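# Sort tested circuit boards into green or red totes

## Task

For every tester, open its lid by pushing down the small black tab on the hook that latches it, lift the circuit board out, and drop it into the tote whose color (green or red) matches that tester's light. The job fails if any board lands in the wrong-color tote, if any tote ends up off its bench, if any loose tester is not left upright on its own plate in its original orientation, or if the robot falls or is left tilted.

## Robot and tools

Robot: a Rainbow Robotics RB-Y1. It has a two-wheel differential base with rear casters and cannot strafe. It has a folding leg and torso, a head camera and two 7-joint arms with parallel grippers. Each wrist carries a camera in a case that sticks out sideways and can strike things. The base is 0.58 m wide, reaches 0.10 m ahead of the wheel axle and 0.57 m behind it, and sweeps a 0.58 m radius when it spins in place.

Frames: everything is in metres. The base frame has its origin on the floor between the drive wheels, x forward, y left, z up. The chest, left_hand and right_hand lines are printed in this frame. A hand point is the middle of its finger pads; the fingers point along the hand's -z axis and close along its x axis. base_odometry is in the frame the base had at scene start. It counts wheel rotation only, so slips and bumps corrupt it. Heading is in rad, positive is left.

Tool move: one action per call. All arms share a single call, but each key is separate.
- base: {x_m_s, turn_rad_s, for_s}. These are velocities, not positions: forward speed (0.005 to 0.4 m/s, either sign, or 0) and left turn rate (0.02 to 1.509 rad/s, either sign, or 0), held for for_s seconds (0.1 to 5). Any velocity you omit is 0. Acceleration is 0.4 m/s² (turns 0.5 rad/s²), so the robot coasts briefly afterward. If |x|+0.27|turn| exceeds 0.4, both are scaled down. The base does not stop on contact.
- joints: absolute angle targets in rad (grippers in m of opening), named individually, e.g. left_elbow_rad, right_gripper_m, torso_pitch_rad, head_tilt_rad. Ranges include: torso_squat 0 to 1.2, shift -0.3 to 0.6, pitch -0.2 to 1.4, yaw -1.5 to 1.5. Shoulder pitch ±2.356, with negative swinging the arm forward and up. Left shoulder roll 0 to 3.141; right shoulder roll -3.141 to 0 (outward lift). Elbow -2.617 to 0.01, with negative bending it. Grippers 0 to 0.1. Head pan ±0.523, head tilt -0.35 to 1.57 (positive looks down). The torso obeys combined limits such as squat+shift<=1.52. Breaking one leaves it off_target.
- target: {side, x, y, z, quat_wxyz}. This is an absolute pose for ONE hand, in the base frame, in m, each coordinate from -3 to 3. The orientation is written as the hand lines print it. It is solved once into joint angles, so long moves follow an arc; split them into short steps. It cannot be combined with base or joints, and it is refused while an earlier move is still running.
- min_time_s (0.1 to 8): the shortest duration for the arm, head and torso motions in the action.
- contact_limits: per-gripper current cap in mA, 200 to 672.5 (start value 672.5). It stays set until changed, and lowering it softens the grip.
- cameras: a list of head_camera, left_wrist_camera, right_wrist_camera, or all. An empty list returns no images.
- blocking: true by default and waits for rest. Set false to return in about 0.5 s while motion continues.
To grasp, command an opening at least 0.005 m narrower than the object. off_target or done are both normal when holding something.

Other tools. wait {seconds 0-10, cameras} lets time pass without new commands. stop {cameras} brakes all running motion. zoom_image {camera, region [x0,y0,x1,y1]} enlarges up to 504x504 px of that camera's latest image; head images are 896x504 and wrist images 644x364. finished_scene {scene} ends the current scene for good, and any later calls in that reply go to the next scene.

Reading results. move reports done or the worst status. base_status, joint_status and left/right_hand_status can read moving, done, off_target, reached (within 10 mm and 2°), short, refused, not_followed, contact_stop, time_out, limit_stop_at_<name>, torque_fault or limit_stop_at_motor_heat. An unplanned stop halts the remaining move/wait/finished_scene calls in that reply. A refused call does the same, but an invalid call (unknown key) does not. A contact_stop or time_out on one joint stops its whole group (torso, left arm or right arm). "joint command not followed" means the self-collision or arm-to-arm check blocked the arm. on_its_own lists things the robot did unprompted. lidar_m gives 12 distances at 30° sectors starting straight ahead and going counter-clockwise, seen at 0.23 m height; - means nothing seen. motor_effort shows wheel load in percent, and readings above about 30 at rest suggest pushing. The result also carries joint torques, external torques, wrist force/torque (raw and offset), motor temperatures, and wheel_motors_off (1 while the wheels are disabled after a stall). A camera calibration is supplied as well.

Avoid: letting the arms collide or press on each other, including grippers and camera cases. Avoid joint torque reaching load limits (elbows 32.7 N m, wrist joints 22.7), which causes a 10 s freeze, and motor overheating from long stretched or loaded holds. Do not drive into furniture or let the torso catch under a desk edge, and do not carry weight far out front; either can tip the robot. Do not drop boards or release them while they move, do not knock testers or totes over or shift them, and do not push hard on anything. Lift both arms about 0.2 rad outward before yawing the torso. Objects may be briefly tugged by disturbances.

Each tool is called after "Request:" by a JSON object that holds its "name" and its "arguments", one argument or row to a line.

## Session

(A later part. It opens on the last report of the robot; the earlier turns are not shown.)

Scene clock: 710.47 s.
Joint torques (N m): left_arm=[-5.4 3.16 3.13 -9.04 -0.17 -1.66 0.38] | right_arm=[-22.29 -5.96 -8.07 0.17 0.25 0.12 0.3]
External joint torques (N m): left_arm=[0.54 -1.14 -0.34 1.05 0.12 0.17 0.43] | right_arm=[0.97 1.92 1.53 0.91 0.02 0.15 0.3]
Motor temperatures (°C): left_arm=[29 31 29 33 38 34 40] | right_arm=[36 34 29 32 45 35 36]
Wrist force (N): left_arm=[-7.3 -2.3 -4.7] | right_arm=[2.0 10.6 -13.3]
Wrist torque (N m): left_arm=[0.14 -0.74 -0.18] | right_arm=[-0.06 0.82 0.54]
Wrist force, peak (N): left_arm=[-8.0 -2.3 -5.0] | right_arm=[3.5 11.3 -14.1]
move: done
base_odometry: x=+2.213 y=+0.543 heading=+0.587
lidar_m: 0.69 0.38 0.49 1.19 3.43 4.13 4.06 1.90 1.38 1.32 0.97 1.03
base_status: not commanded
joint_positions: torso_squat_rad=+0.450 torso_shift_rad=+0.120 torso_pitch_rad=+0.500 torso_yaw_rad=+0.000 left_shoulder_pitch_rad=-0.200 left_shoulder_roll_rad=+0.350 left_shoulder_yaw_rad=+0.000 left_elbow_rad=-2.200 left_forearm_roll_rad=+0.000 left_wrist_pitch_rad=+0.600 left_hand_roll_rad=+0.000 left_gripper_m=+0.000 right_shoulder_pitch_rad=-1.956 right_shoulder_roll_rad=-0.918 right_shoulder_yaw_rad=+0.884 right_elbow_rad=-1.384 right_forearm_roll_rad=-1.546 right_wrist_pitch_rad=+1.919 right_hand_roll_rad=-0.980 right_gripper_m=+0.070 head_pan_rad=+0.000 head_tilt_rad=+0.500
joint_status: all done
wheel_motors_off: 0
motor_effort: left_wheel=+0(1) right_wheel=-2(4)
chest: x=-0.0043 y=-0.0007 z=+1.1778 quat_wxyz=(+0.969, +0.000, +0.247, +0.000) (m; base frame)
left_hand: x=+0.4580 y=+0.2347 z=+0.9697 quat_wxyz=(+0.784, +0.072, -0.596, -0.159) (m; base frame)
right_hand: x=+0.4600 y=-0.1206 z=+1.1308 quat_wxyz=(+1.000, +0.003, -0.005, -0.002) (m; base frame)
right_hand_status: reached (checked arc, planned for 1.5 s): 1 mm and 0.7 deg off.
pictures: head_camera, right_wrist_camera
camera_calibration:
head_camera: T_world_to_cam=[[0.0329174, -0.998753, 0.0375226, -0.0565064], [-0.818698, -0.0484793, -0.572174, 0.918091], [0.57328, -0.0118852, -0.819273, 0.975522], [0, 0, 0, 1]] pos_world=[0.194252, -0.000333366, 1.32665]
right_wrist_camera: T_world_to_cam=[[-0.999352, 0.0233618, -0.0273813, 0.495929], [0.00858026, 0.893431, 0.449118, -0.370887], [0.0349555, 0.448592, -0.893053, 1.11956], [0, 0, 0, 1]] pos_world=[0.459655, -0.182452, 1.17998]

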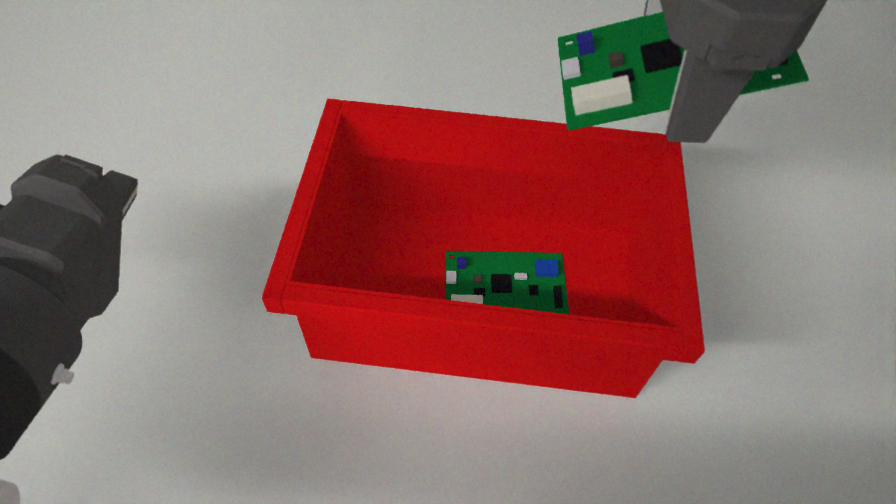

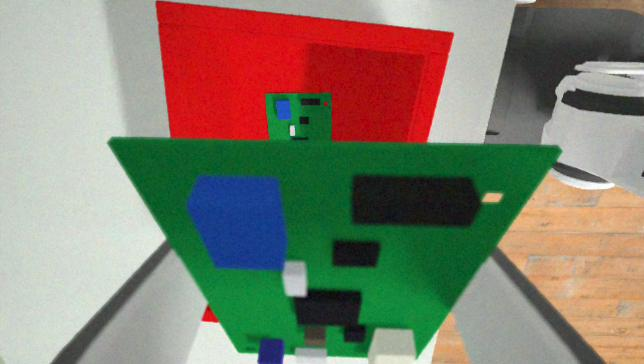

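Request:
{"name": "move", "arguments": {
  "target": {"side":"right","x":0.488,"y":-0.07,"z":1.06,"quat_wxyz":[1,0,0,0]},
  "min_time_s": 1.2,
  "cameras": []
}}

Request:
{"name": "move", "arguments": {
  "target": {"side":"right","x":0.488,"y":-0.07,"z":0.97,"quat_wxyz":[1,0,0,0]},
  "min_time_s": 1.2,
  "cameras": ["head_camera","right_wrist_camera"]
}}

Request:
{"name": "move", "arguments": {
  "target": {"side":"right","x":0.488,"y":-0.07,"z":0.9,"quat_wxyz":[1,0,0,0]},
  "min_time_s": 1.5,
  "cameras": ["right_wrist_camera"]
}}

Request:
{"name": "move", "arguments": {
  "target": {"side":"right","x":0.488,"y":-0.07,"z":0.888,"quat_wxyz":[1,0,0,0]},
  "min_time_s": 0.8,
  "cameras": ["right_wrist_camera"]
}}

Scene clock: 721.20 s.
Joint torques (N m): left_arm=[-5.34 3.37 2.9 -8.97 -0.15 -1.64 0.4] | right_arm=[-22.28 -6.25 -7.8 -0.73 0.27 -0.23 0.34]
External joint torques (N m): left_arm=[0.6 -0.92 -0.57 1.12 0.14 0.19 0.44] | right_arm=[3.06 1.8 1.19 0.9 0.03 -0.22 0.34]
Motor temperatures (°C): left_arm=[29 31 29 33 38 34 40] | right_arm=[36 34 29 32 45 35 36]
Wrist force (N): left_arm=[-7.4 -2.2 -4.9] | right_arm=[2.2 10.5 -13.4]
Wrist torque (N m): left_arm=[0.13 -0.77 -0.18] | right_arm=[-0.02 0.87 0.52]
Wrist force, peak (N): left_arm=[-7.8 -2.6 -5.2] | right_arm=[2.2 11.1 -14.0]
move: done
base_odometry: x=+2.213 y=+0.543 heading=+0.587
lidar_m: 0.69 0.38 0.49 1.18 3.43 4.12 4.07 1.90 1.38 1.32 0.97 1.03
base_status: not commanded
joint_positions: torso_squat_rad=+0.450 torso_shift_rad=+0.120 torso_pitch_rad=+0.500 torso_yaw_rad=+0.000 left_shoulder_pitch_rad=-0.200 left_shoulder_roll_rad=+0.350 left_shoulder_yaw_rad=+0.000 left_elbow_rad=-2.200 left_forearm_roll_rad=+0.000 left_wrist_pitch_rad=+0.600 left_hand_roll_rad=+0.000 left_gripper_m=+0.000 right_shoulder_pitch_rad=-1.926 right_shoulder_roll_rad=-0.705 right_shoulder_yaw_rad=+0.976 right_elbow_rad=-1.155 right_forearm_roll_rad=-1.422 right_wrist_pitch_rad=+1.778 right_hand_roll_rad=-0.916 right_gripper_m=+0.070 head_pan_rad=+0.000 head_tilt_rad=+0.500
joint_status: all done
wheel_motors_off: 0
motor_effort: left_wheel=+1(2) right_wheel=-2(3)
chest: x=-0.0043 y=-0.0007 z=+1.1778 quat_wxyz=(+0.969, +0.000, +0.247, +0.000) (m; base frame)
left_hand: x=+0.4580 y=+0.2347 z=+0.9697 quat_wxyz=(+0.784, +0.072, -0.596, -0.159) (m; base frame)
right_hand: x=+0.4880 y=-0.0701 z=+1.0604 quat_wxyz=(+1.000, +0.000, -0.001, +0.000) (m; base frame)
right_hand_status: reached (checked arc, planned for 1.2 s): 0 mm and 0.1 deg off.
pictures: none
No camera images: "cameras" was empty.

Scene clock: 722.73 s.
Joint torques (N m): left_arm=[-5.37 3.23 2.98 -9.04 -0.21 -1.61 0.48] | right_arm=[-22.23 -5.74 -7.64 -1.03 0.31 -0.31 0.36]
External joint torques (N m): left_arm=[0.57 -1.06 -0.48 1.05 0.09 0.22 0.52] | right_arm=[2.95 2.15 1.37 1.15 0.06 -0.3 0.36]
Motor temperatures (°C): left_arm=[29 31 29 33 38 34 40] | right_arm=[36 34 29 32 45 35 36]
Wrist force (N): left_arm=[-7.5 -2.6 -4.9] | right_arm=[2.2 10.7 -13.8]
Wrist torque (N m): left_arm=[0.17 -0.77 -0.18] | right_arm=[-0.05 0.86 0.52]
Wrist force, peak (N): left_arm=[-8.1 -2.4 -4.9] | right_arm=[2.2 11.0 -14.1]
move: done
base_odometry: x=+2.213 y=+0.543 heading=+0.587
lidar_m: 0.68 0.39 0.49 1.18 3.43 4.12 4.07 1.89 1.37 1.33 0.96 1.03
base_status: not commanded
joint_positions: torso_squat_rad=+0.450 torso_shift_rad=+0.120 torso_pitch_rad=+0.500 torso_yaw_rad=+0.000 left_shoulder_pitch_rad=-0.200 left_shoulder_roll_rad=+0.350 left_shoulder_yaw_rad=+0.000 left_elbow_rad=-2.200 left_forearm_roll_rad=+0.000 left_wrist_pitch_rad=+0.600 left_hand_roll_rad=+0.000 left_gripper_m=+0.000 right_shoulder_pitch_rad=-1.775 right_shoulder_roll_rad=-0.661 right_shoulder_yaw_rad=+1.040 right_elbow_rad=-1.149 right_forearm_roll_rad=-1.335 right_wrist_pitch_rad=+1.610 right_hand_roll_rad=-0.902 right_gripper_m=+0.070 head_pan_rad=+0.000 head_tilt_rad=+0.500
joint_status: all done
wheel_motors_off: 0
motor_effort: left_wheel=-1(1) right_wheel=-2(4)
chest: x=-0.0043 y=-0.0007 z=+1.1778 quat_wxyz=(+0.969, +0.000, +0.247, +0.000) (m; base frame)
left_hand: x=+0.4580 y=+0.2347 z=+0.9697 quat_wxyz=(+0.784, +0.072, -0.596, -0.159) (m; base frame)
right_hand: x=+0.4882 y=-0.0701 z=+0.9704 quat_wxyz=(+1.000, +0.000, -0.001, +0.000) (m; base frame)
right_hand_status: reached (checked arc, planned for 1.2 s): 0 mm and 0.1 deg off.
pictures: head_camera, right_wrist_camera
camera_calibration:
head_camera: T_world_to_cam=[[0.0329166, -0.998753, 0.0375231, -0.0565069], [-0.818685, -0.0484791, -0.572192, 0.918106], [0.573298, -0.011885, -0.819261, 0.975515], [0, 0, 0, 1]] pos_world=[0.194239, -0.000333471, 1.32665]
right_wrist_camera: T_world_to_cam=[[-0.999626, 0.0205294, -0.0180516, 0.509387], [0.0103705, 0.895753, 0.444431, -0.340379], [0.0252937, 0.444078, -0.895631, 0.959604], [0, 0, 0, 1]] pos_world=[0.488455, -0.1317, 1.01992]

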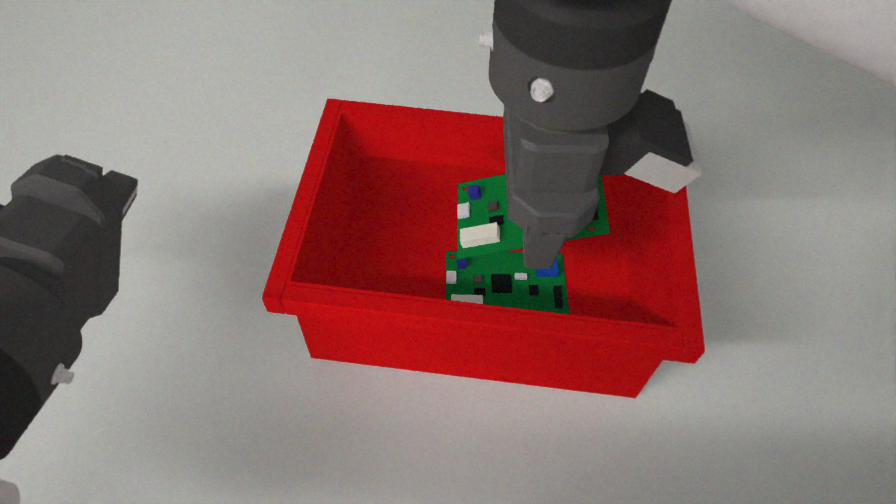

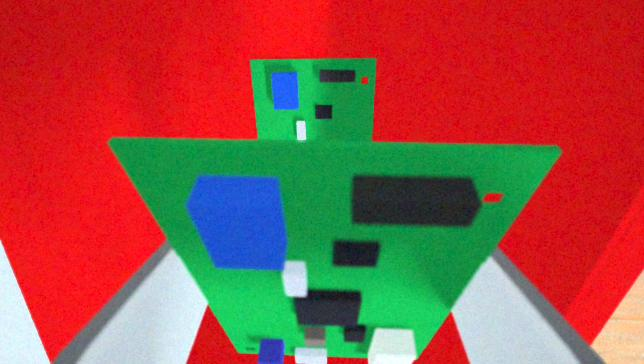

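Scene clock: 724.57 s.
Joint torques (N m): left_arm=[-5.47 3.23 2.96 -9.11 -0.23 -1.72 0.4] | right_arm=[-21.66 -5 -6.81 -1.28 0.28 -0.3 0.26]
External joint torques (N m): left_arm=[0.46 -1.07 -0.5 0.98 0.06 0.11 0.44] | right_arm=[3.35 2.53 1.46 1.24 0.03 -0.29 0.26]
Motor temperatures (°C): left_arm=[29 31 29 33 38 34 40] | right_arm=[36 34 29 32 45 35 36]
Wrist force (N): left_arm=[-7.6 -2.5 -5.0] | right_arm=[2.4 10.9 -13.6]
Wrist torque (N m): left_arm=[0.16 -0.78 -0.17] | right_arm=[-0.09 0.85 0.50]
Wrist force, peak (N): left_arm=[-8.0 -2.4 -5.1] | right_arm=[2.4 11.2 -13.7]
move: done
base_odometry: x=+2.213 y=+0.543 heading=+0.587
lidar_m: 0.69 0.39 0.48 1.19 3.43 4.11 4.06 1.91 1.37 1.32 0.96 1.03
base_status: not commanded
joint_positions: torso_squat_rad=+0.450 torso_shift_rad=+0.120 torso_pitch_rad=+0.500 torso_yaw_rad=+0.000 left_shoulder_pitch_rad=-0.200 left_shoulder_roll_rad=+0.350 left_shoulder_yaw_rad=+0.000 left_elbow_rad=-2.200 left_forearm_roll_rad=+0.000 left_wrist_pitch_rad=+0.600 left_hand_roll_rad=+0.000 left_gripper_m=+0.000 right_shoulder_pitch_rad=-1.679 right_shoulder_roll_rad=-0.587 right_shoulder_yaw_rad=+1.091 right_elbow_rad=-1.042 right_forearm_roll_rad=-1.268 right_wrist_pitch_rad=+1.471 right_hand_roll_rad=-0.852 right_gripper_m=+0.070 head_pan_rad=+0.000 head_tilt_rad=+0.500
joint_status: all done
wheel_motors_off: 0
motor_effort: left_wheel=+0(2) right_wheel=-2(3)
chest: x=-0.0043 y=-0.0007 z=+1.1778 quat_wxyz=(+0.969, +0.000, +0.247, +0.000) (m; base frame)
left_hand: x=+0.4580 y=+0.2347 z=+0.9697 quat_wxyz=(+0.784, +0.072, -0.596, -0.159) (m; base frame)
right_hand: x=+0.4883 y=-0.0700 z=+0.9005 quat_wxyz=(+1.000, +0.000, -0.001, +0.000) (m; base frame)
right_hand_status: reached (checked arc, planned for 1.5 s): 1 mm and 0.1 deg off.
pictures: right_wrist_camera
camera_calibration:
right_wrist_camera: T_world_to_cam=[[-0.999625, 0.020565, -0.0180709, 0.508257], [0.0103927, 0.895734, 0.444469, -0.309363], [0.0253272, 0.444115, -0.895612, 0.896896], [0, 0, 0, 1]] pos_world=[0.488566, -0.13167, 0.949957]

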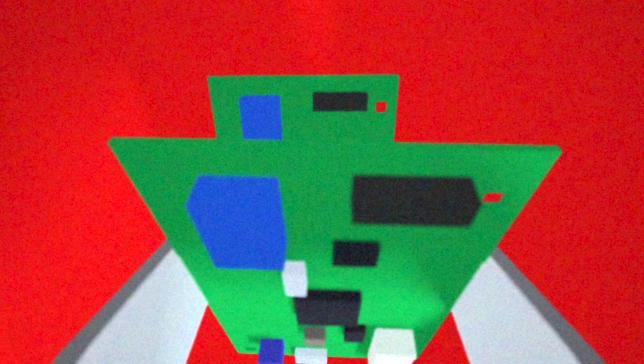

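Scene clock: 725.70 s.
Joint torques (N m): left_arm=[-5.5 3.33 3.27 -8.99 -0.21 -1.68 0.49] | right_arm=[-21.42 -5.07 -6.25 -1.5 0.34 -0.25 0.28]
External joint torques (N m): left_arm=[0.44 -0.97 -0.19 1.1 0.08 0.15 0.53] | right_arm=[3.54 2.37 1.84 1.06 0.09 -0.24 0.28]
Motor temperatures (°C): left_arm=[29 31 29 33 38 34 40] | right_arm=[36 34 29 32 45 35 36]
Wrist force (N): left_arm=[-7.5 -2.5 -4.8] | right_arm=[2.4 10.9 -13.7]
Wrist torque (N m): left_arm=[0.15 -0.78 -0.18] | right_arm=[-0.09 0.85 0.49]
Wrist force, peak (N): left_arm=[-8.0 -2.4 -5.0] | right_arm=[2.1 11.1 -13.8]
move: done
base_odometry: x=+2.213 y=+0.543 heading=+0.587
lidar_m: 0.70 0.38 0.48 1.19 3.43 4.12 4.06 1.89 1.37 1.32 0.97 1.03
base_status: not commanded
joint_positions: torso_squat_rad=+0.450 torso_shift_rad=+0.120 torso_pitch_rad=+0.500 torso_yaw_rad=+0.000 left_shoulder_pitch_rad=-0.200 left_shoulder_roll_rad=+0.350 left_shoulder_yaw_rad=+0.000 left_elbow_rad=-2.200 left_forearm_roll_rad=+0.000 left_wrist_pitch_rad=+0.600 left_hand_roll_rad=+0.000 left_gripper_m=+0.000 right_shoulder_pitch_rad=-1.665 right_shoulder_roll_rad=-0.572 right_shoulder_yaw_rad=+1.099 right_elbow_rad=-1.019 right_forearm_roll_rad=-1.258 right_wrist_pitch_rad=+1.447 right_hand_roll_rad=-0.841 right_gripper_m=+0.070 head_pan_rad=+0.000 head_tilt_rad=+0.500
joint_status: all done
wheel_motors_off: 0
motor_effort: left_wheel=+1(1) right_wheel=-1(3)
chest: x=-0.0043 y=-0.0007 z=+1.1778 quat_wxyz=(+0.969, +0.000, +0.247, +0.000) (m; base frame)
left_hand: x=+0.4580 y=+0.2347 z=+0.9697 quat_wxyz=(+0.784, +0.072, -0.596, -0.159) (m; base frame)
right_hand: x=+0.4879 y=-0.0702 z=+0.8888 quat_wxyz=(+1.000, +0.000, -0.001, +0.000) (m; base frame)
right_hand_status: reached (checked arc, planned for 0.8 s): 1 mm and 0.1 deg off.
pictures: right_wrist_camera
camera_calibration:
right_wrist_camera: T_world_to_cam=[[-0.999627, 0.0203626, -0.0182239, 0.507792], [0.0101499, 0.895851, 0.444239, -0.303674], [0.0253718, 0.443888, -0.895723, 0.886646], [0, 0, 0, 1]] pos_world=[0.488189, -0.131864, 0.938347]

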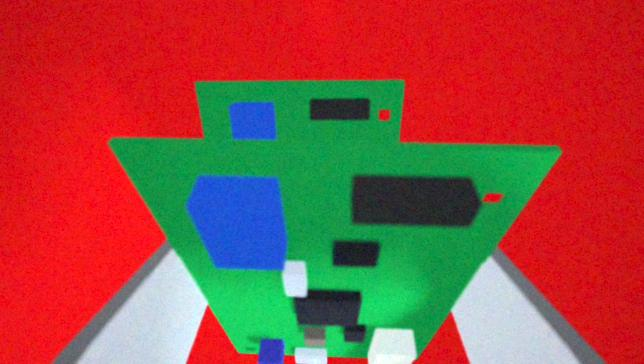

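Request:
{"name": "move", "arguments": {
  "target": {"side":"right","x":0.488,"y":-0.07,"z":0.881,"quat_wxyz":[1,0,0,0]},
  "min_time_s": 0.6,
  "cameras": []
}}

Request:
{"name": "move", "arguments": {
  "target": {"side":"right","x":0.488,"y":-0.07,"z":0.875,"quat_wxyz":[1,0,0,0]},
  "min_time_s": 0.6,
  "cameras": ["right_wrist_camera"]
}}

Scene clock: 732.03 s.
Joint torques (N m): left_arm=[-5.41 3.16 3.11 -8.99 -0.16 -1.64 0.41] | right_arm=[-21.48 -5.09 -6.29 -1.44 0.39 -0.29 0.47]
External joint torques (N m): left_arm=[0.52 -1.13 -0.36 1.1 0.13 0.19 0.45] | right_arm=[3.47 2.28 1.65 1.13 0.14 -0.28 0.47]
Motor temperatures (°C): left_arm=[29 31 29 33 38 34 40] | right_arm=[36 34 29 32 45 35 36]
Wrist force (N): left_arm=[-7.7 -2.5 -4.9] | right_arm=[2.1 10.8 -13.8]
Wrist torque (N m): left_arm=[0.16 -0.80 -0.18] | right_arm=[-0.09 0.82 0.50]
Wrist force, peak (N): left_arm=[-7.9 -2.4 -5.1] | right_arm=[2.2 11.2 -13.9]
move: done
base_odometry: x=+2.213 y=+0.543 heading=+0.587
lidar_m: 0.69 0.39 0.49 1.19 3.42 4.12 4.06 1.89 1.38 1.32 0.96 1.02
base_status: not commanded
joint_positions: torso_squat_rad=+0.450 torso_shift_rad=+0.120 torso_pitch_rad=+0.500 torso_yaw_rad=+0.000 left_shoulder_pitch_rad=-0.200 left_shoulder_roll_rad=+0.350 left_shoulder_yaw_rad=+0.000 left_elbow_rad=-2.200 left_forearm_roll_rad=+0.000 left_wrist_pitch_rad=+0.600 left_hand_roll_rad=+0.000 left_gripper_m=+0.000 right_shoulder_pitch_rad=-1.657 right_shoulder_roll_rad=-0.560 right_shoulder_yaw_rad=+1.103 right_elbow_rad=-0.997 right_forearm_roll_rad=-1.252 right_wrist_pitch_rad=+1.431 right_hand_roll_rad=-0.831 right_gripper_m=+0.070 head_pan_rad=+0.000 head_tilt_rad=+0.500
joint_status: all done
wheel_motors_off: 0
motor_effort: left_wheel=+0(1) right_wheel=-2(3)
chest: x=-0.0043 y=-0.0007 z=+1.1778 quat_wxyz=(+0.969, +0.000, +0.247, +0.000) (m; base frame)
left_hand: x=+0.4580 y=+0.2347 z=+0.9697 quat_wxyz=(+0.784, +0.072, -0.596, -0.159) (m; base frame)
right_hand: x=+0.4881 y=-0.0701 z=+0.8816 quat_wxyz=(+1.000, +0.000, -0.001, +0.000) (m; base frame)
right_hand_status: reached (checked arc, planned for 0.6 s): 1 mm and 0.1 deg off.
pictures: none
No camera images: "cameras" was empty.

Scene clock: 732.97 s.
Joint torques (N m): left_arm=[-5.57 3.34 3.26 -9.06 -0.21 -1.62 0.41] | right_arm=[-21.37 -4.75 -6.26 -1.39 0.36 -0.34 0.4]
External joint torques (N m): left_arm=[0.37 -0.95 -0.21 1.03 0.09 0.21 0.45] | right_arm=[3.57 2.57 1.55 1.19 0.11 -0.32 0.4]
Motor temperatures (°C): left_arm=[29 31 29 33 38 34 40] | right_arm=[36 34 29 32 45 35 36]
Wrist force (N): left_arm=[-7.7 -2.5 -5.1] | right_arm=[2.2 10.9 -13.5]
Wrist torque (N m): left_arm=[0.16 -0.81 -0.19] | right_arm=[-0.10 0.83 0.51]
Wrist force, peak (N): left_arm=[-7.8 -2.5 -5.0] | right_arm=[2.2 11.0 -13.9]
move: done
base_odometry: x=+2.213 y=+0.543 heading=+0.587
lidar_m: 0.70 0.39 0.49 1.19 3.42 4.12 4.06 1.90 1.39 1.32 0.96 1.03
base_status: not commanded
joint_positions: torso_squat_rad=+0.450 torso_shift_rad=+0.120 torso_pitch_rad=+0.500 torso_yaw_rad=+0.000 left_shoulder_pitch_rad=-0.200 left_shoulder_roll_rad=+0.350 left_shoulder_yaw_rad=+0.000 left_elbow_rad=-2.200 left_forearm_roll_rad=+0.000 left_wrist_pitch_rad=+0.600 left_hand_roll_rad=+0.000 left_gripper_m=+0.000 right_shoulder_pitch_rad=-1.651 right_shoulder_roll_rad=-0.550 right_shoulder_yaw_rad=+1.107 right_elbow_rad=-0.979 right_forearm_roll_rad=-1.248 right_wrist_pitch_rad=+1.418 right_hand_roll_rad=-0.823 right_gripper_m=+0.070 head_pan_rad=+0.000 head_tilt_rad=+0.500
joint_status: all done
wheel_motors_off: 0
motor_effort: left_wheel=+0(1) right_wheel=-1(3)
chest: x=-0.0043 y=-0.0007 z=+1.1778 quat_wxyz=(+0.969, +0.000, +0.247, +0.000) (m; base frame)
left_hand: x=+0.4580 y=+0.2347 z=+0.9697 quat_wxyz=(+0.784, +0.072, -0.596, -0.159) (m; base frame)
right_hand: x=+0.4882 y=-0.0701 z=+0.8756 quat_wxyz=(+1.000, +0.000, -0.001, +0.000) (m; base frame)
right_hand_status: reached (checked arc, planned for 0.6 s): 1 mm and 0.1 deg off.
pictures: right_wrist_camera
camera_calibration:
right_wrist_camera: T_world_to_cam=[[-0.999626, 0.0205098, -0.0180665, 0.507729], [0.0103489, 0.895799, 0.444339, -0.298106], [0.0252972, 0.443986, -0.895677, 0.874713], [0, 0, 0, 1]] pos_world=[0.488497, -0.13173, 0.925093]

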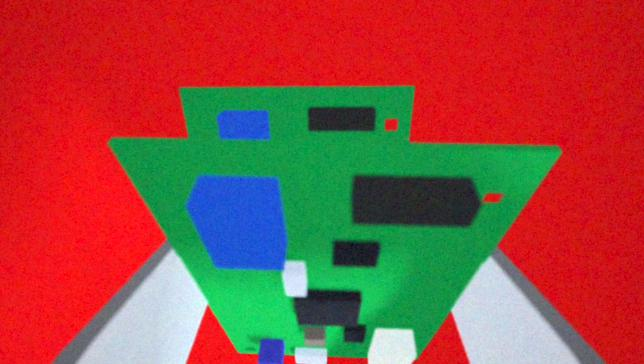

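Request:
{"name": "move", "arguments": {
  "target": {"side":"right","x":0.488,"y":-0.07,"z":0.869,"quat_wxyz":[1,0,0,0]},
  "min_time_s": 0.6,
  "cameras": []
}}

Request:
{"name": "move", "arguments": {
  "target": {"side":"right","x":0.488,"y":-0.07,"z":0.864,"quat_wxyz":[1,0,0,0]},
  "min_time_s": 0.6,
  "cameras": ["right_wrist_camera","head_camera"]
}}

Scene clock: 748.30 s.
Joint torques (N m): left_arm=[-5.57 3.36 3.34 -9.05 -0.18 -1.62 0.48] | right_arm=[-20.37 -4.06 -5.52 -1.54 0.3 -0.4 0.34]
External joint torques (N m): left_arm=[0.37 -0.93 -0.13 1.04 0.12 0.21 0.52] | right_arm=[4.56 3.21 2.15 1.06 0.05 -0.39 0.34]
Motor temperatures (°C): left_arm=[29 31 29 33 38 34 40] | right_arm=[36 34 29 32 45 35 36]
Wrist force (N): left_arm=[-7.7 -2.5 -4.8] | right_arm=[2.3 9.8 -9.6]
Wrist torque (N m): left_arm=[0.17 -0.80 -0.18] | right_arm=[0.10 0.86 0.51]
Wrist force, peak (N): left_arm=[-8.1 -2.4 -5.0] | right_arm=[2.2 11.2 -14.0]
move: done
base_odometry: x=+2.213 y=+0.543 heading=+0.587
lidar_m: 0.69 0.39 0.49 1.19 3.43 4.12 4.06 1.89 1.39 1.32 0.97 1.03
base_status: not commanded
joint_positions: torso_squat_rad=+0.450 torso_shift_rad=+0.120 torso_pitch_rad=+0.500 torso_yaw_rad=+0.000 left_shoulder_pitch_rad=-0.200 left_shoulder_roll_rad=+0.350 left_shoulder_yaw_rad=+0.000 left_elbow_rad=-2.200 left_forearm_roll_rad=+0.000 left_wrist_pitch_rad=+0.600 left_hand_roll_rad=+0.000 left_gripper_m=+0.000 right_shoulder_pitch_rad=-1.645 right_shoulder_roll_rad=-0.540 right_shoulder_yaw_rad=+1.110 right_elbow_rad=-0.961 right_forearm_roll_rad=-1.244 right_wrist_pitch_rad=+1.405 right_hand_roll_rad=-0.815 right_gripper_m=+0.070 head_pan_rad=+0.000 head_tilt_rad=+0.500
joint_status: all done
wheel_motors_off: 0
motor_effort: left_wheel=+0(1) right_wheel=-2(3)
chest: x=-0.0043 y=-0.0007 z=+1.1779 quat_wxyz=(+0.969, +0.000, +0.247, +0.000) (m; base frame)
left_hand: x=+0.4580 y=+0.2347 z=+0.9698 quat_wxyz=(+0.784, +0.072, -0.596, -0.159) (m; base frame)
right_hand: x=+0.4883 y=-0.0701 z=+0.8698 quat_wxyz=(+1.000, +0.000, -0.001, +0.000) (m; base frame)
right_hand_status: reached (checked arc, planned for 0.6 s): 1 mm and 0.1 deg off.
pictures: none
No camera images: "cameras" was empty.

Scene clock: 749.23 s.
Joint torques (N m): left_arm=[-5.2 3.19 3.07 -9.08 -0.26 -1.6 0.42] | right_arm=[-19.76 -3.95 -5.07 -1.43 0.16 -0.26 0.33]
External joint torques (N m): left_arm=[0.74 -1.1 -0.4 1.01 0.04 0.23 0.47] | right_arm=[5.16 3.27 2.48 1.16 -0.09 -0.24 0.33]
Motor temperatures (°C): left_arm=[29 31 29 33 38 34 40] | right_arm=[36 34 29 32 45 35 35]
Wrist force (N): left_arm=[-7.8 -2.4 -4.8] | right_arm=[2.8 10.0 -9.5]
Wrist torque (N m): left_arm=[0.15 -0.81 -0.18] | right_arm=[0.10 0.84 0.47]
Wrist force, peak (N): left_arm=[-7.8 -2.7 -4.9] | right_arm=[0.8 10.7 -10.4]
move: done
base_odometry: x=+2.213 y=+0.543 heading=+0.587
lidar_m: 0.69 0.38 0.49 1.20 3.44 4.11 4.06 1.89 1.38 1.32 0.96 1.04
base_status: not commanded
joint_positions: torso_squat_rad=+0.450 torso_shift_rad=+0.120 torso_pitch_rad=+0.500 torso_yaw_rad=+0.000 left_shoulder_pitch_rad=-0.200 left_shoulder_roll_rad=+0.350 left_shoulder_yaw_rad=+0.000 left_elbow_rad=-2.200 left_forearm_roll_rad=+0.000 left_wrist_pitch_rad=+0.600 left_hand_roll_rad=+0.000 left_gripper_m=+0.000 right_shoulder_pitch_rad=-1.640 right_shoulder_roll_rad=-0.531 right_shoulder_yaw_rad=+1.113 right_elbow_rad=-0.945 right_forearm_roll_rad=-1.240 right_wrist_pitch_rad=+1.394 right_hand_roll_rad=-0.808 right_gripper_m=+0.070 head_pan_rad=+0.000 head_tilt_rad=+0.500
joint_status: all done
wheel_motors_off: 0
motor_effort: left_wheel=+0(1) right_wheel=-2(4)
chest: x=-0.0043 y=-0.0007 z=+1.1779 quat_wxyz=(+0.969, +0.000, +0.247, +0.000) (m; base frame)
left_hand: x=+0.4580 y=+0.2347 z=+0.9698 quat_wxyz=(+0.784, +0.072, -0.596, -0.159) (m; base frame)
right_hand: x=+0.4885 y=-0.0701 z=+0.8648 quat_wxyz=(+1.000, +0.000, -0.001, +0.000) (m; base frame)
right_hand_status: reached (checked arc, planned for 0.6 s): 1 mm and 0.1 deg off.
pictures: head_camera, right_wrist_camera
camera_calibration:
head_camera: T_world_to_cam=[[0.032914, -0.998753, 0.0375253, -0.0565091], [-0.818646, -0.0484791, -0.572248, 0.918156], [0.573354, -0.011885, -0.819222, 0.975491], [0, 0, 0, 1]] pos_world=[0.194203, -0.000333578, 1.32668]
right_wrist_camera: T_world_to_cam=[[-0.999613, 0.0206923, -0.0186159, 0.508281], [0.0102636, 0.895718, 0.444504, -0.293445], [0.0258724, 0.444141, -0.895583, 0.864726], [0, 0, 0, 1]] pos_world=[0.488723, -0.131734, 0.914334]

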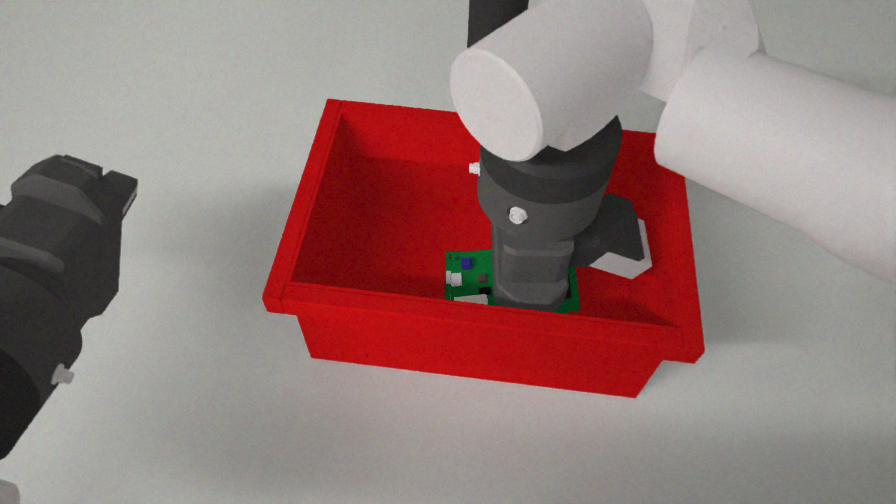

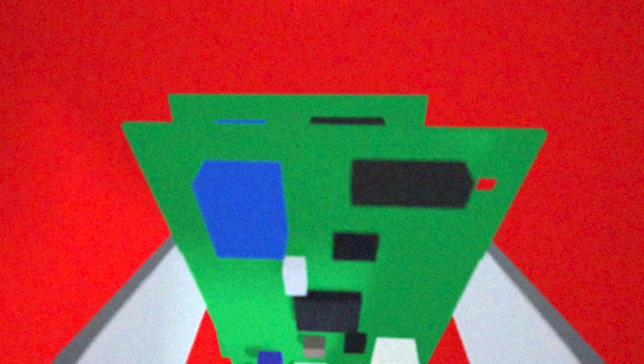

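Request:
{"name": "move", "arguments": {
  "target": {"side":"right","x":0.488,"y":-0.07,"z":0.859,"quat_wxyz":[1,0,0,0]},
  "min_time_s": 0.8,
  "cameras": []
}}

Request:
{"name": "move", "arguments": {
  "target": {"side":"right","x":0.488,"y":-0.07,"z":0.855,"quat_wxyz":[1,0,0,0]},
  "min_time_s": 0.8,
  "cameras": ["right_wrist_camera"]
}}

Scene clock: 757.27 s.
Joint torques (N m): left_arm=[-5.58 3.39 3.12 -9.05 -0.08 -1.69 0.48] | right_arm=[-19.53 -3.96 -4.96 -1.19 0.42 -0.17 0.37]
External joint torques (N m): left_arm=[0.36 -0.91 -0.35 1.04 0.21 0.15 0.52] | right_arm=[5.38 3.21 2.46 1.41 0.17 -0.15 0.37]
Motor temperatures (°C): left_arm=[29 31 29 33 38 34 40] | right_arm=[36 34 29 32 45 35 35]
Wrist force (N): left_arm=[-7.6 -2.1 -4.9] | right_arm=[2.8 10.5 -9.0]
Wrist torque (N m): left_arm=[0.11 -0.79 -0.18] | right_arm=[0.12 0.84 0.48]
Wrist force, peak (N): left_arm=[-7.9 -2.2 -5.0] | right_arm=[1.0 11.3 -10.7]
move: done
base_odometry: x=+2.213 y=+0.543 heading=+0.587
lidar_m: 0.69 0.38 0.49 1.20 3.43 4.12 4.07 1.89 1.38 1.32 0.98 1.03
base_status: not commanded
joint_positions: torso_squat_rad=+0.450 torso_shift_rad=+0.120 torso_pitch_rad=+0.500 torso_yaw_rad=+0.000 left_shoulder_pitch_rad=-0.200 left_shoulder_roll_rad=+0.350 left_shoulder_yaw_rad=+0.000 left_elbow_rad=-2.200 left_forearm_roll_rad=+0.000 left_wrist_pitch_rad=+0.600 left_hand_roll_rad=+0.000 left_gripper_m=+0.000 right_shoulder_pitch_rad=-1.635 right_shoulder_roll_rad=-0.521 right_shoulder_yaw_rad=+1.116 right_elbow_rad=-0.928 right_forearm_roll_rad=-1.237 right_wrist_pitch_rad=+1.383 right_hand_roll_rad=-0.800 right_gripper_m=+0.070 head_pan_rad=+0.000 head_tilt_rad=+0.500
joint_status: all done
wheel_motors_off: 0
motor_effort: left_wheel=+0(2) right_wheel=-1(3)
chest: x=-0.0043 y=-0.0007 z=+1.1779 quat_wxyz=(+0.969, +0.000, +0.247, +0.000) (m; base frame)
left_hand: x=+0.4580 y=+0.2347 z=+0.9698 quat_wxyz=(+0.784, +0.072, -0.596, -0.159) (m; base frame)
right_hand: x=+0.4885 y=-0.0700 z=+0.8598 quat_wxyz=(+1.000, +0.000, -0.001, +0.000) (m; base frame)
right_hand_status: reached (checked arc, planned for 0.8 s): 1 mm and 0.1 deg off.
pictures: none
No camera images: "cameras" was empty.

Scene clock: 758.40 s.
Joint torques (N m): left_arm=[-5.56 3.19 3.01 -9 -0.18 -1.69 0.38] | right_arm=[-10.15 -1.16 -0.8 0.9 0.78 -1.64 0.42]
External joint torques (N m): left_arm=[0.4 -1.11 -0.46 1.09 0.12 0.14 0.42] | right_arm=[14.79 5.99 6.52 3.5 0.53 -1.62 0.42]
Motor temperatures (°C): left_arm=[29 31 29 33 38 34 40] | right_arm=[36 34 29 32 45 35 35]
Wrist force (N): left_arm=[-7.6 -2.4 -5.0] | right_arm=[-6.6 6.7 19.4]
Wrist torque (N m): left_arm=[0.16 -0.75 -0.16] | right_arm=[0.21 -0.04 0.40]
Wrist force, peak (N): left_arm=[-7.9 -2.5 -4.9] | right_arm=[-6.3 6.2 21.1]
move: done
base_odometry: x=+2.213 y=+0.543 heading=+0.587
lidar_m: 0.69 0.39 0.48 1.20 3.43 4.12 4.06 1.90 1.38 1.32 0.96 1.03
base_status: not commanded
joint_positions: torso_squat_rad=+0.450 torso_shift_rad=+0.119 torso_pitch_rad=+0.499 torso_yaw_rad=+0.000 left_shoulder_pitch_rad=-0.200 left_shoulder_roll_rad=+0.350 left_shoulder_yaw_rad=+0.000 left_elbow_rad=-2.200 left_forearm_roll_rad=+0.000 left_wrist_pitch_rad=+0.600 left_hand_roll_rad=+0.000 left_gripper_m=+0.000 right_shoulder_pitch_rad=-1.633 right_shoulder_roll_rad=-0.514 right_shoulder_yaw_rad=+1.117 right_elbow_rad=-0.913 right_forearm_roll_rad=-1.235 right_wrist_pitch_rad=+1.374 right_hand_roll_rad=-0.793 right_gripper_m=+0.070 head_pan_rad=+0.000 head_tilt_rad=+0.500
joint_status: all done
wheel_motors_off: 0
motor_effort: left_wheel=+0(2) right_wheel=-3(3)
chest: x=-0.0050 y=-0.0007 z=+1.1780 quat_wxyz=(+0.969, +0.000, +0.247, +0.000) (m; base frame)
left_hand: x=+0.4576 y=+0.2347 z=+0.9706 quat_wxyz=(+0.783, +0.072, -0.597, -0.159) (m; base frame)
right_hand: x=+0.4891 y=-0.0696 z=+0.8580 quat_wxyz=(+1.000, +0.001, -0.003, +0.000) (m; base frame)
right_hand_status: reached (checked arc, planned for 0.8 s): 3 mm and 0.3 deg off.
pictures: right_wrist_camera
camera_calibration:
right_wrist_camera: T_world_to_cam=[[-0.999546, 0.0204601, -0.0221302, 0.511774], [0.00846078, 0.895229, 0.445525, -0.290857], [0.0289271, 0.445136, -0.894996, 0.85646], [0, 0, 0, 1]] pos_world=[0.489227, -0.131328, 0.907439]

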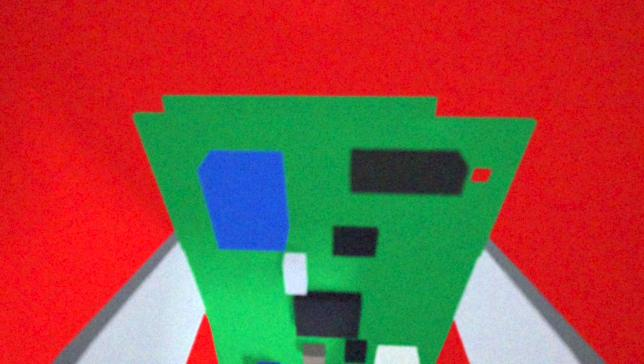

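Request:
{"name": "move", "arguments": {
  "target": {"side":"right","x":0.488,"y":-0.07,"z":0.8575,"quat_wxyz":[1,0,0,0]},
  "min_time_s": 0.5,
  "cameras": []
}}

Request:
{"name": "move", "arguments": {
  "joints": {"right_gripper_m":0.09},
  "cameras": ["right_wrist_camera"]
}}

Request:
{"name": "move", "arguments": {
  "target": {"side":"right","x":0.488,"y":-0.07,"z":0.95,"quat_wxyz":[1,0,0,0]},
  "min_time_s": 1.5,
  "cameras": ["right_wrist_camera"]
}}

Request:
{"name": "move", "arguments": {
  "target": {"side":"right","x":0.46,"y":-0.13,"z":1.1,"quat_wxyz":[1,0,0,0]},
  "min_time_s": 1.2,
  "cameras": ["head_camera"]
}}

Scene clock: 766.87 s.
Joint torques (N m): left_arm=[-5.34 3.21 2.99 -9.11 -0.21 -1.63 0.45] | right_arm=[-15.58 -2.71 -4.28 0.34 -0.03 0 0.53]
External joint torques (N m): left_arm=[0.62 -1.09 -0.48 0.97 0.09 0.2 0.5] | right_arm=[9.37 4.45 3.03 2.92 -0.28 0.02 0.53]
Motor temperatures (°C): left_arm=[29 31 29 33 38 34 40] | right_arm=[36 34 28 32 45 35 35]
Wrist force (N): left_arm=[-7.9 -2.3 -4.9] | right_arm=[-0.9 9.8 7.4]
Wrist torque (N m): left_arm=[0.14 -0.81 -0.17] | right_arm=[0.24 0.23 0.43]
Wrist force, peak (N): left_arm=[-8.0 -2.2 -4.9] | right_arm=[-6.6 6.2 21.2]
move: done
base_odometry: x=+2.213 y=+0.543 heading=+0.587
lidar_m: 0.69 0.39 0.48 1.19 3.43 4.12 4.07 1.90 1.37 1.32 0.96 1.03
base_status: not commanded
joint_positions: torso_squat_rad=+0.450 torso_shift_rad=+0.119 torso_pitch_rad=+0.499 torso_yaw_rad=+0.000 left_shoulder_pitch_rad=-0.200 left_shoulder_roll_rad=+0.350 left_shoulder_yaw_rad=+0.000 left_elbow_rad=-2.200 left_forearm_roll_rad=+0.000 left_wrist_pitch_rad=+0.600 left_hand_roll_rad=+0.000 left_gripper_m=+0.000 right_shoulder_pitch_rad=-1.635 right_shoulder_roll_rad=-0.514 right_shoulder_yaw_rad=+1.117 right_elbow_rad=-0.912 right_forearm_roll_rad=-1.237 right_wrist_pitch_rad=+1.378 right_hand_roll_rad=-0.791 right_gripper_m=+0.070 head_pan_rad=+0.000 head_tilt_rad=+0.500
joint_status: all done
wheel_motors_off: 0
motor_effort: left_wheel=+0(2) right_wheel=-2(3)
chest: x=-0.0049 y=-0.0007 z=+1.1780 quat_wxyz=(+0.969, +0.000, +0.247, +0.000) (m; base frame)
left_hand: x=+0.4577 y=+0.2347 z=+0.9705 quat_wxyz=(+0.783, +0.072, -0.596, -0.159) (m; base frame)
right_hand: x=+0.4890 y=-0.0698 z=+0.8587 quat_wxyz=(+1.000, +0.000, -0.001, +0.000) (m; base frame)
right_hand_status: reached (checked arc, planned for 0.5 s): 2 mm and 0.2 deg off.
pictures: none
No camera images: "cameras" was empty.

Scene clock: 767.57 s.
Joint torques (N m): left_arm=[-5.48 3.15 3.1 -9.17 -0.19 -1.68 0.38] | right_arm=[-15.94 -4.04 -4.06 0.2 0.36 -0.5 0.33]
External joint torques (N m): left_arm=[0.48 -1.14 -0.37 0.92 0.1 0.16 0.43] | right_arm=[9.02 3.11 3.25 2.8 0.11 -0.48 0.33]
Motor temperatures (°C): left_arm=[29 31 29 33 38 34 40] | right_arm=[36 34 28 32 45 35 35]
Wrist force (N): left_arm=[-7.7 -2.2 -4.9] | right_arm=[-3.9 10.9 4.6]
Wrist torque (N m): left_arm=[0.12 -0.78 -0.18] | right_arm=[-0.08 0.14 0.52]
Wrist force, peak (N): left_arm=[-7.7 -2.5 -5.3] | right_arm=[-4.0 10.7 9.3]
move: done
base_odometry: x=+2.213 y=+0.543 heading=+0.587
lidar_m: 0.70 0.38 0.49 1.19 3.42 4.11 4.06 1.90 1.38 1.32 0.96 1.03
base_status: not commanded
joint_positions: torso_squat_rad=+0.450 torso_shift_rad=+0.119 torso_pitch_rad=+0.499 torso_yaw_rad=+0.000 left_shoulder_pitch_rad=-0.200 left_shoulder_roll_rad=+0.350 left_shoulder_yaw_rad=+0.000 left_elbow_rad=-2.200 left_forearm_roll_rad=+0.000 left_wrist_pitch_rad=+0.600 left_hand_roll_rad=+0.000 left_gripper_m=+0.000 right_shoulder_pitch_rad=-1.635 right_shoulder_roll_rad=-0.514 right_shoulder_yaw_rad=+1.117 right_elbow_rad=-0.912 right_forearm_roll_rad=-1.237 right_wrist_pitch_rad=+1.378 right_hand_roll_rad=-0.791 right_gripper_m=+0.090 head_pan_rad=+0.000 head_tilt_rad=+0.500
joint_status: all done
wheel_motors_off: 0
motor_effort: left_wheel=+1(1) right_wheel=-1(3)
chest: x=-0.0049 y=-0.0007 z=+1.1780 quat_wxyz=(+0.969, +0.000, +0.247, +0.000) (m; base frame)
left_hand: x=+0.4577 y=+0.2347 z=+0.9704 quat_wxyz=(+0.783, +0.072, -0.596, -0.159) (m; base frame)
right_hand: x=+0.4889 y=-0.0696 z=+0.8586 quat_wxyz=(+1.000, +0.001, -0.001, +0.000) (m; base frame)
pictures: right_wrist_camera
camera_calibration:
right_wrist_camera: T_world_to_cam=[[-0.999618, 0.0199609, -0.0191066, 0.508959], [0.00937422, 0.895455, 0.445054, -0.291215], [0.0259928, 0.444705, -0.8953, 0.858668], [0, 0, 0, 1]] pos_world=[0.489175, -0.131243, 0.908097]

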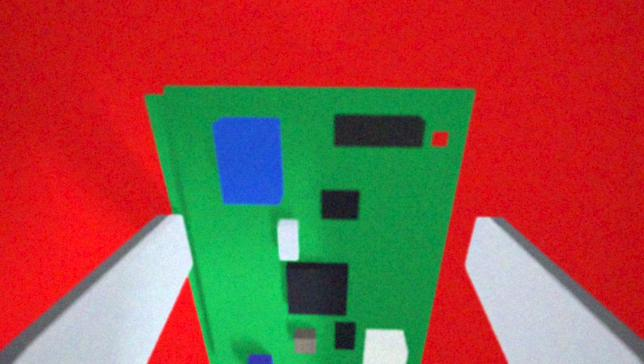

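Scene clock: 769.40 s.
Joint torques (N m): left_arm=[-5.48 3.19 3.04 -9.05 -0.19 -1.62 0.5] | right_arm=[-24 -8.57 -9.41 -2.44 -0.23 0.07 -0.21]
External joint torques (N m): left_arm=[0.46 -1.11 -0.42 1.04 0.1 0.21 0.55] | right_arm=[1.16 -0.76 -0.57 -0.15 -0.48 0.08 -0.21]
Motor temperatures (°C): left_arm=[29 31 29 33 38 34 40] | right_arm=[36 34 28 32 45 35 35]
Wrist force (N): left_arm=[-7.9 -2.5 -5.0] | right_arm=[2.0 10.8 -13.2]
Wrist torque (N m): left_arm=[0.17 -0.85 -0.18] | right_arm=[-0.04 0.84 0.50]
Wrist force, peak (N): left_arm=[-7.9 -2.5 -5.1] | right_arm=[2.2 10.9 -13.6]
move: done
base_odometry: x=+2.213 y=+0.543 heading=+0.587
lidar_m: 0.69 0.39 0.49 1.19 3.42 4.12 4.06 1.91 1.37 1.32 0.96 1.03
base_status: not commanded
joint_positions: torso_squat_rad=+0.450 torso_shift_rad=+0.120 torso_pitch_rad=+0.500 torso_yaw_rad=+0.000 left_shoulder_pitch_rad=-0.200 left_shoulder_roll_rad=+0.350 left_shoulder_yaw_rad=+0.000 left_elbow_rad=-2.200 left_forearm_roll_rad=+0.000 left_wrist_pitch_rad=+0.600 left_hand_roll_rad=+0.000 left_gripper_m=+0.000 right_shoulder_pitch_rad=-1.745 right_shoulder_roll_rad=-0.639 right_shoulder_yaw_rad=+1.056 right_elbow_rad=-1.120 right_forearm_roll_rad=-1.315 right_wrist_pitch_rad=+1.570 right_hand_roll_rad=-0.887 right_gripper_m=+0.090 head_pan_rad=+0.000 head_tilt_rad=+0.500
joint_status: all done
wheel_motors_off: 0
motor_effort: left_wheel=+0(2) right_wheel=-1(3)
chest: x=-0.0044 y=-0.0007 z=+1.1779 quat_wxyz=(+0.969, +0.000, +0.247, +0.000) (m; base frame)
left_hand: x=+0.4580 y=+0.2347 z=+0.9699 quat_wxyz=(+0.784, +0.072, -0.596, -0.159) (m; base frame)
right_hand: x=+0.4883 y=-0.0699 z=+0.9494 quat_wxyz=(+1.000, +0.000, +0.001, +0.000) (m; base frame)
right_hand_status: reached (checked arc, planned for 1.5 s): 1 mm and 0.1 deg off.
pictures: right_wrist_camera
camera_calibration:
right_wrist_camera: T_world_to_cam=[[-0.999678, 0.019895, -0.0157383, 0.506941], [0.0108451, 0.896043, 0.443834, -0.330796], [0.0229322, 0.443521, -0.895971, 0.942109], [0, 0, 0, 1]] pos_world=[0.488761, -0.131523, 0.998899]

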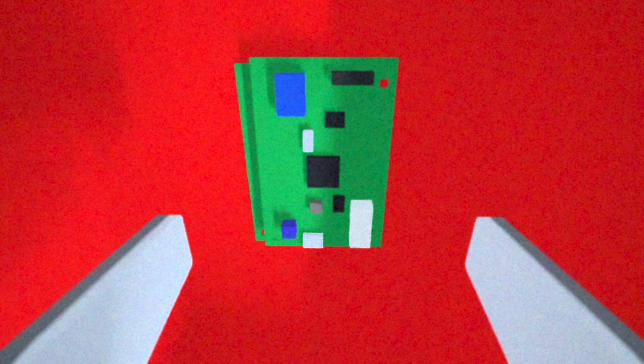

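Scene clock: 770.93 s.
Joint torques (N m): left_arm=[-5.25 3.29 3.13 -9.02 -0.15 -1.68 0.42] | right_arm=[-21.8 -8.17 -10.04 -0.86 -0.2 0 -0.31]
External joint torques (N m): left_arm=[0.69 -1 -0.34 1.07 0.14 0.15 0.46] | right_arm=[1.3 0.02 -0.13 -0.01 -0.44 0 -0.31]
Motor temperatures (°C): left_arm=[29 31 29 33 38 34 40] | right_arm=[36 34 29 32 45 35 35]
Wrist force (N): left_arm=[-7.6 -2.7 -4.9] | right_arm=[2.2 10.9 -13.3]
Wrist torque (N m): left_arm=[0.18 -0.79 -0.17] | right_arm=[-0.08 0.84 0.53]
Wrist force, peak (N): left_arm=[-7.8 -2.4 -5.0] | right_arm=[2.4 11.0 -13.8]
move: done
base_odometry: x=+2.213 y=+0.543 heading=+0.587
lidar_m: 0.70 0.38 0.49 1.19 3.43 4.12 4.06 1.89 1.39 1.32 0.97 1.03
base_status: not commanded
joint_positions: torso_squat_rad=+0.450 torso_shift_rad=+0.120 torso_pitch_rad=+0.500 torso_yaw_rad=+0.000 left_shoulder_pitch_rad=-0.200 left_shoulder_roll_rad=+0.350 left_shoulder_yaw_rad=+0.000 left_elbow_rad=-2.200 left_forearm_roll_rad=+0.000 left_wrist_pitch_rad=+0.600 left_hand_roll_rad=+0.000 left_gripper_m=+0.000 right_shoulder_pitch_rad=-1.887 right_shoulder_roll_rad=-0.940 right_shoulder_yaw_rad=+0.905 right_elbow_rad=-1.424 right_forearm_roll_rad=-1.527 right_wrist_pitch_rad=+1.866 right_hand_roll_rad=-0.967 right_gripper_m=+0.090 head_pan_rad=+0.000 head_tilt_rad=+0.500
joint_status: all done
wheel_motors_off: 0
motor_effort: left_wheel=+0(2) right_wheel=-2(3)
chest: x=-0.0043 y=-0.0007 z=+1.1779 quat_wxyz=(+0.969, +0.000, +0.247, +0.000) (m; base frame)
left_hand: x=+0.4580 y=+0.2347 z=+0.9698 quat_wxyz=(+0.784, +0.072, -0.596, -0.159) (m; base frame)
right_hand: x=+0.4601 y=-0.1299 z=+1.1000 quat_wxyz=(+1.000, +0.000, +0.000, +0.000) (m; base frame)
right_hand_status: reached (checked arc, planned for 1.2 s): 0 mm and 0.0 deg off.
pictures: head_camera
camera_calibration:
head_camera: T_world_to_cam=[[0.0328767, -0.998754, 0.0375466, -0.056533], [-0.81859, -0.0484619, -0.57233, 0.918215], [0.573436, -0.011919, -0.819163, 0.975463], [0, 0, 0, 1]] pos_world=[0.194134, -0.000337589, 1.32671]

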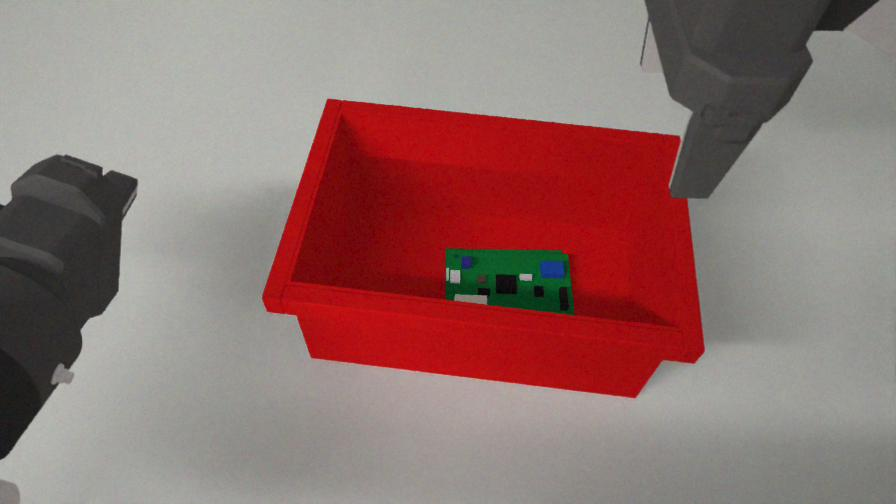

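Both stacked in the red tote, hand clear.

Request:
{"name": "finished_scene", "arguments": {
  "scene": 2
}}

The scene is finished: the task was done.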